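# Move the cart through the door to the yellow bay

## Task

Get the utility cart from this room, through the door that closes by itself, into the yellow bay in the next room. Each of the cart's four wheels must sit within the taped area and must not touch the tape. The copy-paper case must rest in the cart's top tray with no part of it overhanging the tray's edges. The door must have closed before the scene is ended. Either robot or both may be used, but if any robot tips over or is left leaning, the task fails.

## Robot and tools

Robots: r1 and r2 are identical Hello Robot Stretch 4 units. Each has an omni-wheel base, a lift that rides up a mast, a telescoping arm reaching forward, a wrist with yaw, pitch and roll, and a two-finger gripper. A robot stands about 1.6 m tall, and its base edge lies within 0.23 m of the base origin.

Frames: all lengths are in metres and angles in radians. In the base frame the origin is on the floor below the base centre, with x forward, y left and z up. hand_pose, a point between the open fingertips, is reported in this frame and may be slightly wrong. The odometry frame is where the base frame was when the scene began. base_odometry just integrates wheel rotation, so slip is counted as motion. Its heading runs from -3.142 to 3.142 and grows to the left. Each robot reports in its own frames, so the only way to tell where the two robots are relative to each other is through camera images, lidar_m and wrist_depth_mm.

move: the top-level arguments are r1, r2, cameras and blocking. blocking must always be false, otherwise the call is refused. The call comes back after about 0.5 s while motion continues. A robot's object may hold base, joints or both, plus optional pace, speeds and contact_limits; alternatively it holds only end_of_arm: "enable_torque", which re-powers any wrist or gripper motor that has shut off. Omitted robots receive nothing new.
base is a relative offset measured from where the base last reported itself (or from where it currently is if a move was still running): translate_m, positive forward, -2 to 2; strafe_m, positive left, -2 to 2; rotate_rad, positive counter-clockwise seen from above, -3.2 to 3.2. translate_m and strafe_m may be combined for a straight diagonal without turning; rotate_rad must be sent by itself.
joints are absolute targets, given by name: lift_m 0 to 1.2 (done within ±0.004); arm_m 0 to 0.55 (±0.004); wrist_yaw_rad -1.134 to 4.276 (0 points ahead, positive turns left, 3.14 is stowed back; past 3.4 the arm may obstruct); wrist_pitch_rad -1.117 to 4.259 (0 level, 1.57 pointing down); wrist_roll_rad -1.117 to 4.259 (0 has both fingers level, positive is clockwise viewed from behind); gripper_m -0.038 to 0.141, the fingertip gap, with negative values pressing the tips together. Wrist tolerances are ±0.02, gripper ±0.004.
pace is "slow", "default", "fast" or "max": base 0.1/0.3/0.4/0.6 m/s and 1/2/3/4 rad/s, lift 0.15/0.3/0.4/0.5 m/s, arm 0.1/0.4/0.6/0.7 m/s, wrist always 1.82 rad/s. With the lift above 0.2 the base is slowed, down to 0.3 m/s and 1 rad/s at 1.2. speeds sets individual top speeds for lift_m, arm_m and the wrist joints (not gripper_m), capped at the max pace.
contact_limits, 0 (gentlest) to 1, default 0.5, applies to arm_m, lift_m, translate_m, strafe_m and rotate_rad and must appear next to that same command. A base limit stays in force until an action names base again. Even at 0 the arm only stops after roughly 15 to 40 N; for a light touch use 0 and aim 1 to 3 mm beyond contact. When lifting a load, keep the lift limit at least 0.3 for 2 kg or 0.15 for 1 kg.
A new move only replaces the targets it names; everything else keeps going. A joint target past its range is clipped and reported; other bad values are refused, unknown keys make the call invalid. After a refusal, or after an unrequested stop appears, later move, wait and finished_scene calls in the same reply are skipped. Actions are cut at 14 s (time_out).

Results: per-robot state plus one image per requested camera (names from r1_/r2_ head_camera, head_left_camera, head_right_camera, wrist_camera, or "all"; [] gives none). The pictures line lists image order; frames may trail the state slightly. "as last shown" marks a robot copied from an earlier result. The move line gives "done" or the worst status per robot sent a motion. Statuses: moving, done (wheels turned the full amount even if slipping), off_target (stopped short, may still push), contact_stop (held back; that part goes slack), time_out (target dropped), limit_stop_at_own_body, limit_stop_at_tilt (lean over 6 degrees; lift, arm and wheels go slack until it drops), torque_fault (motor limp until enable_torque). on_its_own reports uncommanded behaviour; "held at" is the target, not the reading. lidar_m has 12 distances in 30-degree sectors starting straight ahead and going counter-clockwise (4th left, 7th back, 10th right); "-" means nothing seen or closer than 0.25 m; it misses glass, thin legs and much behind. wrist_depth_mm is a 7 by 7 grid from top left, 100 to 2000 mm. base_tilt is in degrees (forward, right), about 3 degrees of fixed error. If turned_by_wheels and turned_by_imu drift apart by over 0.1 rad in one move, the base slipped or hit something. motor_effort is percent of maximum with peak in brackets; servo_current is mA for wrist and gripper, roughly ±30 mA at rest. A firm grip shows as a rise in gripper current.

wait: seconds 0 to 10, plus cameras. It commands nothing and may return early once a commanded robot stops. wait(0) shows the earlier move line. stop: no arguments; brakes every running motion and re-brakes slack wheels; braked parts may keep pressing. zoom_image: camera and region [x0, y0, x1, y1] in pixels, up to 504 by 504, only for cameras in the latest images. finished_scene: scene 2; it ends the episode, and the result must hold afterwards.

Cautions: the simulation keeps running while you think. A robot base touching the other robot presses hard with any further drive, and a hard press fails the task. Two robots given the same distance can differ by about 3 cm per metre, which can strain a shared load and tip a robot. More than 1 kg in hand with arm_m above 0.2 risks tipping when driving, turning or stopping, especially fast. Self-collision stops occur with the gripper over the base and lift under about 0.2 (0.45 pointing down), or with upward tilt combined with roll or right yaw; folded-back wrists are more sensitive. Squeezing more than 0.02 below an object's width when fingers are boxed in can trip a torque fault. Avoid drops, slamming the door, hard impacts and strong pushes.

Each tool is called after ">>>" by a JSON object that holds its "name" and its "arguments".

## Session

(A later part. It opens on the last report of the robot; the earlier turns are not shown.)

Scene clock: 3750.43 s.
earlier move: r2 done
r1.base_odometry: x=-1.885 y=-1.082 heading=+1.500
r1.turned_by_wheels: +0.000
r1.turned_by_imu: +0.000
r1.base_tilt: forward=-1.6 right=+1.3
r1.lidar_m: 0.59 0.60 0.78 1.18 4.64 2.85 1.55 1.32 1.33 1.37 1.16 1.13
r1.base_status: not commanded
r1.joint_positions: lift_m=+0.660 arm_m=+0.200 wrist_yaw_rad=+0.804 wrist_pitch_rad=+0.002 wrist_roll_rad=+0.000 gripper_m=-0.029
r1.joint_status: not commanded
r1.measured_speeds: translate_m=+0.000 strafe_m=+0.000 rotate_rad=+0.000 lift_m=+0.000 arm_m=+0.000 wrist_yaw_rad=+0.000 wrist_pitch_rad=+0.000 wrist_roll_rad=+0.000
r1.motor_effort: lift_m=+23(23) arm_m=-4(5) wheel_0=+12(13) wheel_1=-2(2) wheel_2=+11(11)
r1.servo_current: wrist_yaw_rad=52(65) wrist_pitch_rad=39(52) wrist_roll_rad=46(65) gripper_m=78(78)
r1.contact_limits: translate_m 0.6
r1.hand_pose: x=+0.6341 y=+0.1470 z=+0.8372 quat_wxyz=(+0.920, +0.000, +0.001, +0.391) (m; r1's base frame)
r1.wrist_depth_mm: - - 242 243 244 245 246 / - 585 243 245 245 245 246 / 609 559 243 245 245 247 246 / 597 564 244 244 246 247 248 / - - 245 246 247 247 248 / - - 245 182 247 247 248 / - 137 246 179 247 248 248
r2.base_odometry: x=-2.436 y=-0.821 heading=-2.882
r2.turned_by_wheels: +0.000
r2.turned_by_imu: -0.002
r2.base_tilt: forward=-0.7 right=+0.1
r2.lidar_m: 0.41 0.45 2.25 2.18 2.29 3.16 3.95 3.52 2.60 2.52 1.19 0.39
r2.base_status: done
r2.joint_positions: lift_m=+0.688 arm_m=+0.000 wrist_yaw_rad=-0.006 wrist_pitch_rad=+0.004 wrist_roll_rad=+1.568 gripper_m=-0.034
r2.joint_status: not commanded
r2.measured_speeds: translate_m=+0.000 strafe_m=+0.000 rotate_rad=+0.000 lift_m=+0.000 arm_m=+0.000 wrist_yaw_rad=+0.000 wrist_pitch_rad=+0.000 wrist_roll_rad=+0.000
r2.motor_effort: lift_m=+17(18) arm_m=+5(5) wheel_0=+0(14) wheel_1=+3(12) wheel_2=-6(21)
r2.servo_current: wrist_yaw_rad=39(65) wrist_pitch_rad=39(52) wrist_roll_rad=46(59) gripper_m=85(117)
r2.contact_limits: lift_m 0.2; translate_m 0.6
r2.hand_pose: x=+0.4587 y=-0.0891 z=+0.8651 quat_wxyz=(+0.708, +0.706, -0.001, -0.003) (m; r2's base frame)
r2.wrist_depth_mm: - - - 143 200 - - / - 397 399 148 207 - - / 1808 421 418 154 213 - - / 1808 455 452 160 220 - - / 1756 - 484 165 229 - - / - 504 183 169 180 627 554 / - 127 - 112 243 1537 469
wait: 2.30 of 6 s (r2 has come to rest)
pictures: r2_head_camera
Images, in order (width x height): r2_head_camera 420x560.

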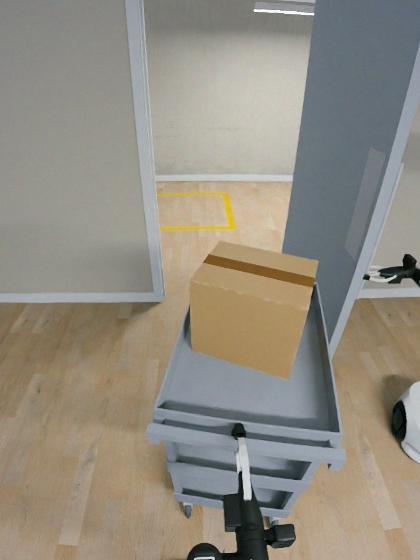

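>>> {"name": "move", "arguments": {"r2": {"joints": {"gripper_m": 0.06}}, "blocking": false, "cameras": []}}

>>> {"name": "wait", "arguments": {"seconds": 3, "cameras": []}}

>>> {"name": "move", "arguments": {"r2": {"base": {"strafe_m": -0.075}}, "blocking": false, "cameras": []}}

>>> {"name": "wait", "arguments": {"seconds": 4, "cameras": []}}

>>> {"name": "move", "arguments": {"r2": {"joints": {"gripper_m": -0.035}}, "blocking": false, "cameras": []}}

>>> {"name": "wait", "arguments": {"seconds": 3, "cameras": []}}

>>> {"name": "move", "arguments": {"r2": {"base": {"translate_m": 0.35, "strafe_m": -0.03}, "contact_limits": {"translate_m": 0.6}}, "blocking": false, "cameras": []}}

>>> {"name": "wait", "arguments": {"seconds": 6, "cameras": ["r2_head_camera"]}}

>>> {"name": "zoom_image", "arguments": {"camera": "r2_head_camera", "region": [110, 220, 350, 500]}}

Scene clock: 3778.97 s.
move: r2 moving
r1.base_odometry: x=-1.885 y=-1.082 heading=+1.500
r1.turned_by_wheels: +0.000
r1.turned_by_imu: +0.000
r1.base_tilt: forward=-1.6 right=+1.2
r1.lidar_m: 0.57 0.59 0.79 1.20 4.62 2.82 1.59 1.31 1.32 1.38 1.15 1.16
r1.base_status: not commanded
r1.joint_positions: lift_m=+0.660 arm_m=+0.200 wrist_yaw_rad=+0.804 wrist_pitch_rad=+0.002 wrist_roll_rad=+0.000 gripper_m=-0.029
r1.joint_status: not commanded
r1.measured_speeds: translate_m=+0.000 strafe_m=+0.000 rotate_rad=+0.000 lift_m=+0.000 arm_m=+0.000 wrist_yaw_rad=+0.000 wrist_pitch_rad=+0.000 wrist_roll_rad=+0.000
r1.motor_effort: lift_m=+23(23) arm_m=-5(5) wheel_0=+12(13) wheel_1=-2(2) wheel_2=+11(11)
r1.servo_current: wrist_yaw_rad=52(59) wrist_pitch_rad=39(46) wrist_roll_rad=39(72) gripper_m=65(78)
r1.contact_limits: translate_m 0.6
r1.hand_pose: x=+0.6341 y=+0.1470 z=+0.8372 quat_wxyz=(+0.920, +0.000, +0.001, +0.391) (m; r1's base frame)
r1.wrist_depth_mm: - - 243 243 244 244 245 / - 574 242 244 244 245 246 / 609 559 244 245 245 246 247 / 597 564 244 245 246 246 247 / - - 245 245 247 248 248 / - - 245 182 247 248 248 / - 138 246 179 247 248 249
r2.base_odometry: x=-2.436 y=-0.821 heading=-2.882
r2.turned_by_wheels: +0.000
r2.turned_by_imu: +0.000
r2.base_tilt: forward=-0.6 right=+0.1
r2.lidar_m: 0.41 2.02 2.24 2.17 2.26 3.18 3.95 3.53 2.62 2.49 1.18 0.40
r2.base_status: not commanded
r2.joint_positions: lift_m=+0.688 arm_m=+0.000 wrist_yaw_rad=-0.006 wrist_pitch_rad=+0.004 wrist_roll_rad=+1.568 gripper_m=-0.009
r2.joint_status: gripper_m moving
r2.measured_speeds: translate_m=+0.000 strafe_m=+0.000 rotate_rad=+0.000 lift_m=+0.000 arm_m=+0.000 wrist_yaw_rad=+0.000 wrist_pitch_rad=+0.000 wrist_roll_rad=+0.000
r2.motor_effort: lift_m=+17(18) arm_m=+5(5) wheel_0=+0(1) wheel_1=+3(3) wheel_2=-6(6)
r2.servo_current: wrist_yaw_rad=52(59) wrist_pitch_rad=46(46) wrist_roll_rad=39(52) gripper_m=104(104)
r2.contact_limits: lift_m 0.2; translate_m 0.6
r2.hand_pose: x=+0.4587 y=-0.0891 z=+0.8651 quat_wxyz=(+0.708, +0.706, -0.001, -0.003) (m; r2's base frame)
r2.wrist_depth_mm: - - - 147 203 - - / - 404 407 151 211 - - / 1756 427 421 158 216 - - / 1756 459 449 163 224 - - / 1756 - 488 169 231 - - / - - 187 173 183 668 559 / - - - 112 248 1756 484
pictures: none
No camera images: "cameras" was empty.

Scene clock: 3780.10 s.
earlier move: r2 done
r1.base_odometry: x=-1.885 y=-1.082 heading=+1.500
r1.turned_by_wheels: +0.000
r1.turned_by_imu: +0.000
r1.base_tilt: forward=-1.6 right=+1.2
r1.lidar_m: 0.54 0.60 0.79 1.20 4.59 2.83 1.57 1.32 1.32 1.39 1.14 1.15
r1.base_status: not commanded
r1.joint_positions: lift_m=+0.660 arm_m=+0.200 wrist_yaw_rad=+0.804 wrist_pitch_rad=+0.002 wrist_roll_rad=+0.000 gripper_m=-0.029
r1.joint_status: not commanded
r1.measured_speeds: translate_m=+0.000 strafe_m=+0.000 rotate_rad=+0.000 lift_m=+0.000 arm_m=+0.000 wrist_yaw_rad=+0.000 wrist_pitch_rad=+0.000 wrist_roll_rad=+0.000
r1.motor_effort: lift_m=+23(23) arm_m=-4(5) wheel_0=+13(13) wheel_1=-2(2) wheel_2=+11(11)
r1.servo_current: wrist_yaw_rad=52(72) wrist_pitch_rad=39(46) wrist_roll_rad=39(72) gripper_m=72(78)
r1.contact_limits: translate_m 0.6
r1.hand_pose: x=+0.6341 y=+0.1470 z=+0.8372 quat_wxyz=(+0.920, +0.000, +0.001, +0.391) (m; r1's base frame)
r1.wrist_depth_mm: - - 242 243 244 245 245 / - 559 243 244 245 245 246 / 615 564 243 245 246 246 247 / 615 559 244 245 246 246 247 / - - 245 246 247 247 248 / - - 245 182 246 247 249 / - 138 245 179 247 248 249
r2.base_odometry: x=-2.436 y=-0.821 heading=-2.882
r2.turned_by_wheels: +0.000
r2.turned_by_imu: +0.000
r2.base_tilt: forward=-0.6 right=+0.1
r2.lidar_m: 0.40 2.01 2.26 2.16 2.26 3.16 3.96 3.57 2.62 2.51 1.18 0.41
r2.base_status: not commanded
r2.joint_positions: lift_m=+0.688 arm_m=+0.000 wrist_yaw_rad=-0.003 wrist_pitch_rad=+0.004 wrist_roll_rad=+1.568 gripper_m=+0.060
r2.joint_status: all done
r2.measured_speeds: translate_m=+0.000 strafe_m=+0.000 rotate_rad=+0.000 lift_m=+0.000 arm_m=+0.000 wrist_yaw_rad=+0.000 wrist_pitch_rad=+0.000 wrist_roll_rad=+0.000
r2.motor_effort: lift_m=+17(18) arm_m=+5(5) wheel_0=+0(1) wheel_1=+3(3) wheel_2=-6(7)
r2.servo_current: wrist_yaw_rad=52(59) wrist_pitch_rad=39(46) wrist_roll_rad=46(59) gripper_m=52(111)
r2.contact_limits: lift_m 0.2; translate_m 0.6
r2.hand_pose: x=+0.4589 y=-0.0884 z=+0.8652 quat_wxyz=(+0.708, +0.706, +0.000, -0.003) (m; r2's base frame)
r2.wrist_depth_mm: - - - 156 213 - - / - 418 421 163 219 - - / 1756 452 436 169 226 - - / 1808 - 469 174 235 - - / 1756 - 492 182 242 - - / - - 194 184 196 1708 539 / - - - 112 259 - 1205
wait: 1.13 of 3 s (r2 has come to rest)
pictures: none
No camera images: "cameras" was empty.

Scene clock: 3780.60 s.
move: r2 moving
r1.base_odometry: x=-1.885 y=-1.082 heading=+1.500
r1.turned_by_wheels: +0.000
r1.turned_by_imu: +0.000
r1.base_tilt: forward=-1.6 right=+1.2
r1.lidar_m: 0.59 0.60 0.78 1.18 4.59 2.82 1.56 1.31 1.33 1.34 1.14 1.15
r1.base_status: not commanded
r1.joint_positions: lift_m=+0.660 arm_m=+0.200 wrist_yaw_rad=+0.804 wrist_pitch_rad=+0.002 wrist_roll_rad=+0.000 gripper_m=-0.029
r1.joint_status: not commanded
r1.measured_speeds: translate_m=+0.000 strafe_m=+0.000 rotate_rad=+0.000 lift_m=+0.000 arm_m=+0.000 wrist_yaw_rad=+0.000 wrist_pitch_rad=+0.000 wrist_roll_rad=+0.000
r1.motor_effort: lift_m=+23(23) arm_m=-5(5) wheel_0=+13(13) wheel_1=-2(2) wheel_2=+11(11)
r1.servo_current: wrist_yaw_rad=46(65) wrist_pitch_rad=39(52) wrist_roll_rad=59(65) gripper_m=72(78)
r1.contact_limits: translate_m 0.6
r1.hand_pose: x=+0.6341 y=+0.1470 z=+0.8372 quat_wxyz=(+0.920, +0.000, +0.001, +0.391) (m; r1's base frame)
r1.wrist_depth_mm: - - 243 242 244 245 246 / - 564 243 243 245 245 246 / 615 559 244 244 245 246 247 / 603 559 244 245 246 246 248 / - - 245 245 246 246 248 / - - 245 182 247 247 248 / - 138 246 179 248 249 248
r2.base_odometry: x=-2.445 y=-0.786 heading=-2.882
r2.turned_by_wheels: +0.000
r2.turned_by_imu: +0.001
r2.base_tilt: forward=-0.7 right=+0.0
r2.lidar_m: 0.42 0.47 2.28 2.21 2.33 3.19 3.99 3.46 2.55 2.46 1.17 0.42
r2.base_status: strafe_m moving
r2.joint_positions: lift_m=+0.688 arm_m=+0.000 wrist_yaw_rad=+0.001 wrist_pitch_rad=+0.004 wrist_roll_rad=+1.568 gripper_m=+0.060
r2.joint_status: not commanded
r2.measured_speeds: translate_m=+0.001 strafe_m=-0.140 rotate_rad=-0.004 lift_m=+0.000 arm_m=+0.000 wrist_yaw_rad=+0.006 wrist_pitch_rad=+0.000 wrist_roll_rad=+0.000
r2.motor_effort: lift_m=+17(17) arm_m=+5(5) wheel_0=+12(17) wheel_1=-9(10) wheel_2=+0(4)
r2.servo_current: wrist_yaw_rad=46(52) wrist_pitch_rad=46(46) wrist_roll_rad=59(59) gripper_m=52(59)
r2.contact_limits: lift_m 0.2
r2.hand_pose: x=+0.4593 y=-0.0871 z=+0.8652 quat_wxyz=(+0.708, +0.706, +0.002, -0.001) (m; r2's base frame)
r2.wrist_depth_mm: - - - 151 208 - - / 1708 439 484 158 214 - - / 1708 436 430 162 224 - - / 1708 473 459 169 231 - - / 1808 - 492 178 241 - - / - - 193 181 195 1576 544 / - - - 112 258 - 488
pictures: none
No camera images: "cameras" was empty.

Scene clock: 3781.40 s.
earlier move: r2 done
r1.base_odometry: x=-1.885 y=-1.082 heading=+1.500
r1.turned_by_wheels: +0.000
r1.turned_by_imu: +0.000
r1.base_tilt: forward=-1.6 right=+1.3
r1.lidar_m: 0.58 0.61 0.80 1.11 4.61 2.81 1.54 1.30 1.31 1.34 1.16 1.17
r1.base_status: not commanded
r1.joint_positions: lift_m=+0.660 arm_m=+0.200 wrist_yaw_rad=+0.804 wrist_pitch_rad=+0.002 wrist_roll_rad=+0.000 gripper_m=-0.029
r1.joint_status: not commanded
r1.measured_speeds: translate_m=+0.000 strafe_m=+0.000 rotate_rad=+0.000 lift_m=+0.000 arm_m=+0.000 wrist_yaw_rad=+0.000 wrist_pitch_rad=+0.000 wrist_roll_rad=+0.000
r1.motor_effort: lift_m=+23(23) arm_m=-4(5) wheel_0=+12(13) wheel_1=-2(2) wheel_2=+11(11)
r1.servo_current: wrist_yaw_rad=46(65) wrist_pitch_rad=46(52) wrist_roll_rad=52(65) gripper_m=72(78)
r1.contact_limits: translate_m 0.6
r1.hand_pose: x=+0.6341 y=+0.1470 z=+0.8372 quat_wxyz=(+0.920, +0.000, +0.001, +0.391) (m; r1's base frame)
r1.wrist_depth_mm: - - 242 243 244 245 245 / - 564 244 244 245 245 246 / 621 559 244 244 245 246 247 / 615 559 244 245 246 246 248 / - - 245 246 246 247 248 / - - 245 182 246 248 249 / - 138 246 179 247 248 249
r2.base_odometry: x=-2.455 y=-0.748 heading=-2.882
r2.turned_by_wheels: +0.000
r2.turned_by_imu: +0.000
r2.base_tilt: forward=-0.7 right=+0.1
r2.lidar_m: 0.42 0.45 2.36 2.23 2.37 3.30 3.97 3.42 2.55 2.44 1.12 0.40
r2.base_status: done
r2.joint_positions: lift_m=+0.688 arm_m=+0.000 wrist_yaw_rad=+0.001 wrist_pitch_rad=+0.004 wrist_roll_rad=+1.568 gripper_m=+0.060
r2.joint_status: not commanded
r2.measured_speeds: translate_m=+0.000 strafe_m=+0.000 rotate_rad=+0.000 lift_m=+0.000 arm_m=+0.000 wrist_yaw_rad=+0.000 wrist_pitch_rad=+0.000 wrist_roll_rad=+0.000
r2.motor_effort: lift_m=+17(17) arm_m=+5(5) wheel_0=+3(17) wheel_1=-2(10) wheel_2=+0(4)
r2.servo_current: wrist_yaw_rad=39(52) wrist_pitch_rad=39(46) wrist_roll_rad=46(59) gripper_m=46(59)
r2.contact_limits: lift_m 0.2
r2.hand_pose: x=+0.4593 y=-0.0871 z=+0.8652 quat_wxyz=(+0.708, +0.706, +0.002, -0.001) (m; r2's base frame)
r2.wrist_depth_mm: - 854 854 154 210 216 216 / - - - 160 216 - - / 1756 539 433 166 225 - - / 1756 469 452 173 234 - - / 1756 - 484 181 240 - - / - - 195 186 193 - - / - - - 112 260 591 539
wait: 0.80 of 4 s (r2 has come to rest)
pictures: none
No camera images: "cameras" was empty.

Scene clock: 3781.90 s.
move: r2 moving
r1.base_odometry: x=-1.885 y=-1.082 heading=+1.500
r1.turned_by_wheels: +0.000
r1.turned_by_imu: +0.000
r1.base_tilt: forward=-1.6 right=+1.3
r1.lidar_m: 0.58 0.60 0.78 1.10 4.62 2.82 1.54 1.32 1.31 1.37 1.16 1.17
r1.base_status: not commanded
r1.joint_positions: lift_m=+0.660 arm_m=+0.200 wrist_yaw_rad=+0.804 wrist_pitch_rad=+0.002 wrist_roll_rad=+0.000 gripper_m=-0.029
r1.joint_status: not commanded
r1.measured_speeds: translate_m=+0.000 strafe_m=+0.000 rotate_rad=+0.000 lift_m=+0.000 arm_m=+0.000 wrist_yaw_rad=+0.000 wrist_pitch_rad=+0.000 wrist_roll_rad=+0.000
r1.motor_effort: lift_m=+23(23) arm_m=-5(5) wheel_0=+12(13) wheel_1=-2(2) wheel_2=+11(11)
r1.servo_current: wrist_yaw_rad=46(78) wrist_pitch_rad=46(46) wrist_roll_rad=59(59) gripper_m=72(78)
r1.contact_limits: translate_m 0.6
r1.hand_pose: x=+0.6341 y=+0.1470 z=+0.8372 quat_wxyz=(+0.920, +0.000, +0.001, +0.391) (m; r1's base frame)
r1.wrist_depth_mm: - - 243 244 244 245 245 / - 564 243 244 245 246 246 / 627 559 243 244 245 246 247 / 615 559 243 244 246 247 247 / - - 245 245 246 246 247 / - - 244 182 247 248 247 / - 138 246 179 247 248 249
r2.base_odometry: x=-2.455 y=-0.748 heading=-2.882
r2.turned_by_wheels: +0.000
r2.turned_by_imu: +0.000
r2.base_tilt: forward=-0.7 right=+0.1
r2.lidar_m: 0.41 0.46 2.33 2.23 2.34 3.25 3.95 3.42 2.53 2.45 1.14 0.41
r2.base_status: not commanded
r2.joint_positions: lift_m=+0.688 arm_m=+0.000 wrist_yaw_rad=+0.001 wrist_pitch_rad=+0.004 wrist_roll_rad=+1.568 gripper_m=+0.041
r2.joint_status: gripper_m moving
r2.measured_speeds: translate_m=+0.000 strafe_m=+0.000 rotate_rad=+0.000 lift_m=+0.000 arm_m=+0.000 wrist_yaw_rad=+0.000 wrist_pitch_rad=+0.000 wrist_roll_rad=+0.000
r2.motor_effort: lift_m=+17(17) arm_m=+5(5) wheel_0=+3(3) wheel_1=-2(2) wheel_2=+0(0)
r2.servo_current: wrist_yaw_rad=46(59) wrist_pitch_rad=39(46) wrist_roll_rad=46(52) gripper_m=143(143)
r2.contact_limits: lift_m 0.2
r2.hand_pose: x=+0.4593 y=-0.0871 z=+0.8652 quat_wxyz=(+0.708, +0.706, +0.002, -0.001) (m; r2's base frame)
r2.wrist_depth_mm: - 842 854 154 211 216 216 / - - - 160 217 - - / 1756 539 436 166 226 - - / 1756 462 452 173 235 - - / 1756 - 488 180 242 - - / - - 199 185 192 - - / - - - 112 260 - 535
pictures: none
No camera images: "cameras" was empty.

Scene clock: 3783.03 s.
earlier move: r2 done
r1.base_odometry: x=-1.885 y=-1.082 heading=+1.500
r1.turned_by_wheels: +0.000
r1.turned_by_imu: +0.000
r1.base_tilt: forward=-1.6 right=+1.2
r1.lidar_m: 0.58 0.58 0.77 1.09 4.61 2.83 1.56 1.32 1.30 1.36 1.16 1.16
r1.base_status: not commanded
r1.joint_positions: lift_m=+0.660 arm_m=+0.200 wrist_yaw_rad=+0.804 wrist_pitch_rad=+0.002 wrist_roll_rad=+0.000 gripper_m=-0.029
r1.joint_status: not commanded
r1.measured_speeds: translate_m=+0.000 strafe_m=+0.000 rotate_rad=+0.000 lift_m=+0.000 arm_m=+0.000 wrist_yaw_rad=+0.000 wrist_pitch_rad=+0.000 wrist_roll_rad=+0.000
r1.motor_effort: lift_m=+23(23) arm_m=-5(5) wheel_0=+12(13) wheel_1=-2(2) wheel_2=+10(11)
r1.servo_current: wrist_yaw_rad=26(78) wrist_pitch_rad=39(52) wrist_roll_rad=33(65) gripper_m=72(78)
r1.contact_limits: translate_m 0.6
r1.hand_pose: x=+0.6341 y=+0.1470 z=+0.8372 quat_wxyz=(+0.920, +0.000, +0.001, +0.391) (m; r1's base frame)
r1.wrist_depth_mm: - - 243 244 244 245 246 / - 564 243 244 244 245 245 / 615 549 244 244 245 246 246 / 609 554 244 245 246 246 247 / - - 244 246 247 247 248 / - - 244 182 247 248 249 / - 138 246 179 248 248 249
r2.base_odometry: x=-2.455 y=-0.748 heading=-2.882
r2.turned_by_wheels: +0.000
r2.turned_by_imu: +0.000
r2.base_tilt: forward=-0.6 right=+0.1
r2.lidar_m: 0.40 0.46 2.34 2.25 2.38 3.26 3.94 3.45 2.54 2.42 1.13 0.41
r2.base_status: not commanded
r2.joint_positions: lift_m=+0.688 arm_m=+0.000 wrist_yaw_rad=+0.001 wrist_pitch_rad=+0.004 wrist_roll_rad=+1.568 gripper_m=-0.033
r2.joint_status: all done
r2.measured_speeds: translate_m=+0.000 strafe_m=+0.000 rotate_rad=+0.000 lift_m=+0.000 arm_m=+0.000 wrist_yaw_rad=+0.000 wrist_pitch_rad=+0.000 wrist_roll_rad=+0.000
r2.motor_effort: lift_m=+17(17) arm_m=+4(5) wheel_0=+3(3) wheel_1=-2(3) wheel_2=+0(1)
r2.servo_current: wrist_yaw_rad=52(59) wrist_pitch_rad=39(46) wrist_roll_rad=46(59) gripper_m=117(325)
r2.contact_limits: lift_m 0.2
r2.hand_pose: x=+0.4594 y=-0.0871 z=+0.8652 quat_wxyz=(+0.708, +0.706, +0.002, -0.001) (m; r2's base frame)
r2.wrist_depth_mm: - 842 842 144 201 207 - / - - - 149 208 - - / - 473 424 156 215 - - / 1661 452 442 162 223 - - / 1756 - 477 168 231 - - / - 508 183 174 179 683 - / - 137 - 112 250 1661 539
wait: 1.13 of 3 s (r2 has come to rest)
pictures: none
No camera images: "cameras" was empty.

Scene clock: 3783.53 s.
move: r2 moving
r1.base_odometry: x=-1.885 y=-1.082 heading=+1.500
r1.turned_by_wheels: +0.000
r1.turned_by_imu: +0.000
r1.base_tilt: forward=-1.6 right=+1.3
r1.lidar_m: 0.57 0.61 0.77 1.13 4.61 2.81 1.55 1.32 1.33 1.39 1.17 1.13
r1.base_status: not commanded
r1.joint_positions: lift_m=+0.660 arm_m=+0.200 wrist_yaw_rad=+0.804 wrist_pitch_rad=+0.002 wrist_roll_rad=+0.000 gripper_m=-0.029
r1.joint_status: not commanded
r1.measured_speeds: translate_m=+0.000 strafe_m=+0.000 rotate_rad=+0.000 lift_m=+0.000 arm_m=+0.000 wrist_yaw_rad=+0.000 wrist_pitch_rad=+0.000 wrist_roll_rad=+0.000
r1.motor_effort: lift_m=+23(23) arm_m=-5(5) wheel_0=+13(13) wheel_1=-2(2) wheel_2=+11(11)
r1.servo_current: wrist_yaw_rad=46(65) wrist_pitch_rad=39(52) wrist_roll_rad=52(52) gripper_m=65(78)
r1.contact_limits: translate_m 0.6
r1.hand_pose: x=+0.6341 y=+0.1470 z=+0.8372 quat_wxyz=(+0.920, +0.000, +0.001, +0.391) (m; r1's base frame)
r1.wrist_depth_mm: - - 243 243 244 244 245 / - 559 243 245 244 246 246 / 627 549 244 245 246 246 247 / 621 554 245 245 246 247 247 / - - 245 245 247 247 247 / - - 245 182 246 247 248 / - 145 246 179 247 249 249
r2.base_odometry: x=-2.486 y=-0.754 heading=-2.882
r2.turned_by_wheels: +0.000
r2.turned_by_imu: +0.007
r2.base_tilt: forward=-0.7 right=+0.1
r2.lidar_m: 0.39 0.44 2.33 2.24 2.35 3.27 3.97 3.42 2.54 2.43 1.12 0.40
r2.base_status: translate_m moving; strafe_m moving
r2.joint_positions: lift_m=+0.688 arm_m=+0.000 wrist_yaw_rad=-0.003 wrist_pitch_rad=+0.004 wrist_roll_rad=+1.568 gripper_m=-0.034
r2.joint_status: not commanded
r2.measured_speeds: translate_m=+0.125 strafe_m=-0.020 rotate_rad=+0.017 lift_m=+0.000 arm_m=+0.000 wrist_yaw_rad=+0.000 wrist_pitch_rad=+0.000 wrist_roll_rad=+0.000
r2.motor_effort: lift_m=+17(17) arm_m=+4(4) wheel_0=+13(14) wheel_1=+6(13) wheel_2=-18(20)
r2.servo_current: wrist_yaw_rad=52(52) wrist_pitch_rad=46(52) wrist_roll_rad=46(52) gripper_m=85(124)
r2.contact_limits: lift_m 0.2; translate_m 0.6
r2.hand_pose: x=+0.4590 y=-0.0882 z=+0.8652 quat_wxyz=(+0.708, +0.706, +0.000, -0.002) (m; r2's base frame)
r2.wrist_depth_mm: - 831 831 139 196 200 - / - - - 144 203 - - / 1808 459 418 149 211 - - / 1756 439 439 156 218 - - / 1808 - 469 162 226 - - / - 504 185 167 179 691 - / - 131 - 112 245 1618 544
pictures: none
No camera images: "cameras" was empty.

Scene clock: 3785.67 s.
earlier move: r2 done
r1.base_odometry: x=-1.885 y=-1.082 heading=+1.500
r1.turned_by_wheels: +0.000
r1.turned_by_imu: +0.000
r1.base_tilt: forward=-1.6 right=+1.2
r1.lidar_m: 0.57 0.60 0.83 1.06 4.61 2.82 1.57 1.31 1.31 1.40 1.14 1.15
r1.base_status: not commanded
r1.joint_positions: lift_m=+0.660 arm_m=+0.200 wrist_yaw_rad=+0.804 wrist_pitch_rad=+0.002 wrist_roll_rad=+0.000 gripper_m=-0.029
r1.joint_status: not commanded
r1.measured_speeds: translate_m=+0.000 strafe_m=+0.000 rotate_rad=+0.000 lift_m=+0.000 arm_m=+0.000 wrist_yaw_rad=+0.000 wrist_pitch_rad=+0.000 wrist_roll_rad=+0.000
r1.motor_effort: lift_m=+23(23) arm_m=-4(5) wheel_0=+12(13) wheel_1=-2(2) wheel_2=+11(11)
r1.servo_current: wrist_yaw_rad=33(65) wrist_pitch_rad=46(52) wrist_roll_rad=46(65) gripper_m=65(85)
r1.contact_limits: translate_m 0.6
r1.hand_pose: x=+0.6341 y=+0.1470 z=+0.8372 quat_wxyz=(+0.920, +0.000, +0.001, +0.391) (m; r1's base frame)
r1.wrist_depth_mm: - - 242 244 245 245 245 / - - 243 244 245 246 246 / - - 244 245 245 246 247 / 778 - 244 245 245 246 247 / 707 508 244 245 246 247 248 / - - 245 182 247 248 248 / - 145 246 179 247 249 249
r2.base_odometry: x=-2.801 y=-0.809 heading=-2.882
r2.turned_by_wheels: +0.000
r2.turned_by_imu: +0.001
r2.base_tilt: forward=-0.6 right=+0.0
r2.lidar_m: 0.41 0.46 2.31 2.27 2.39 3.29 - 3.36 2.52 0.99 0.95 0.39
r2.base_status: done
r2.joint_positions: lift_m=+0.688 arm_m=+0.000 wrist_yaw_rad=-0.001 wrist_pitch_rad=+0.004 wrist_roll_rad=+1.568 gripper_m=-0.034
r2.joint_status: not commanded
r2.measured_speeds: translate_m=+0.000 strafe_m=+0.000 rotate_rad=+0.000 lift_m=+0.000 arm_m=+0.000 wrist_yaw_rad=+0.000 wrist_pitch_rad=+0.000 wrist_roll_rad=+0.000
r2.motor_effort: lift_m=+17(17) arm_m=+4(4) wheel_0=+3(15) wheel_1=+3(13) wheel_2=-2(20)
r2.servo_current: wrist_yaw_rad=46(59) wrist_pitch_rad=39(52) wrist_roll_rad=52(59) gripper_m=85(124)
r2.contact_limits: lift_m 0.2; translate_m 0.6
r2.hand_pose: x=+0.4592 y=-0.0877 z=+0.8651 quat_wxyz=(+0.708, +0.706, +0.001, -0.002) (m; r2's base frame)
r2.wrist_depth_mm: - - - 131 187 192 - / - - 517 137 196 - - / - 407 410 144 205 - - / - 445 439 151 214 - - / - - 480 160 228 - - / - 549 185 167 179 691 - / - 127 - 112 - - 525
wait: 2.13 of 6 s (r2 has come to rest)
pictures: r2_head_camera
Images, in order (width x height): r2_head_camera 420x560.

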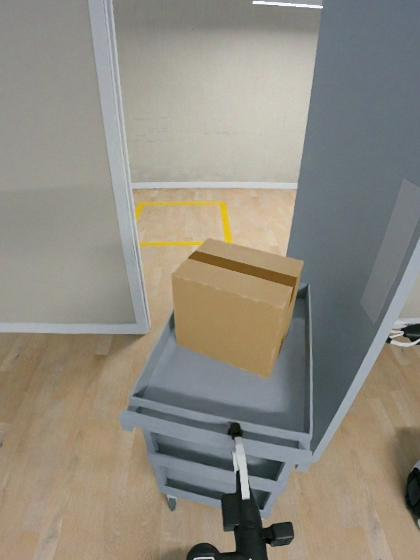

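Scaled by 1.800 from the camera's 420x560 image, which has a finer 1200x1600 frame.

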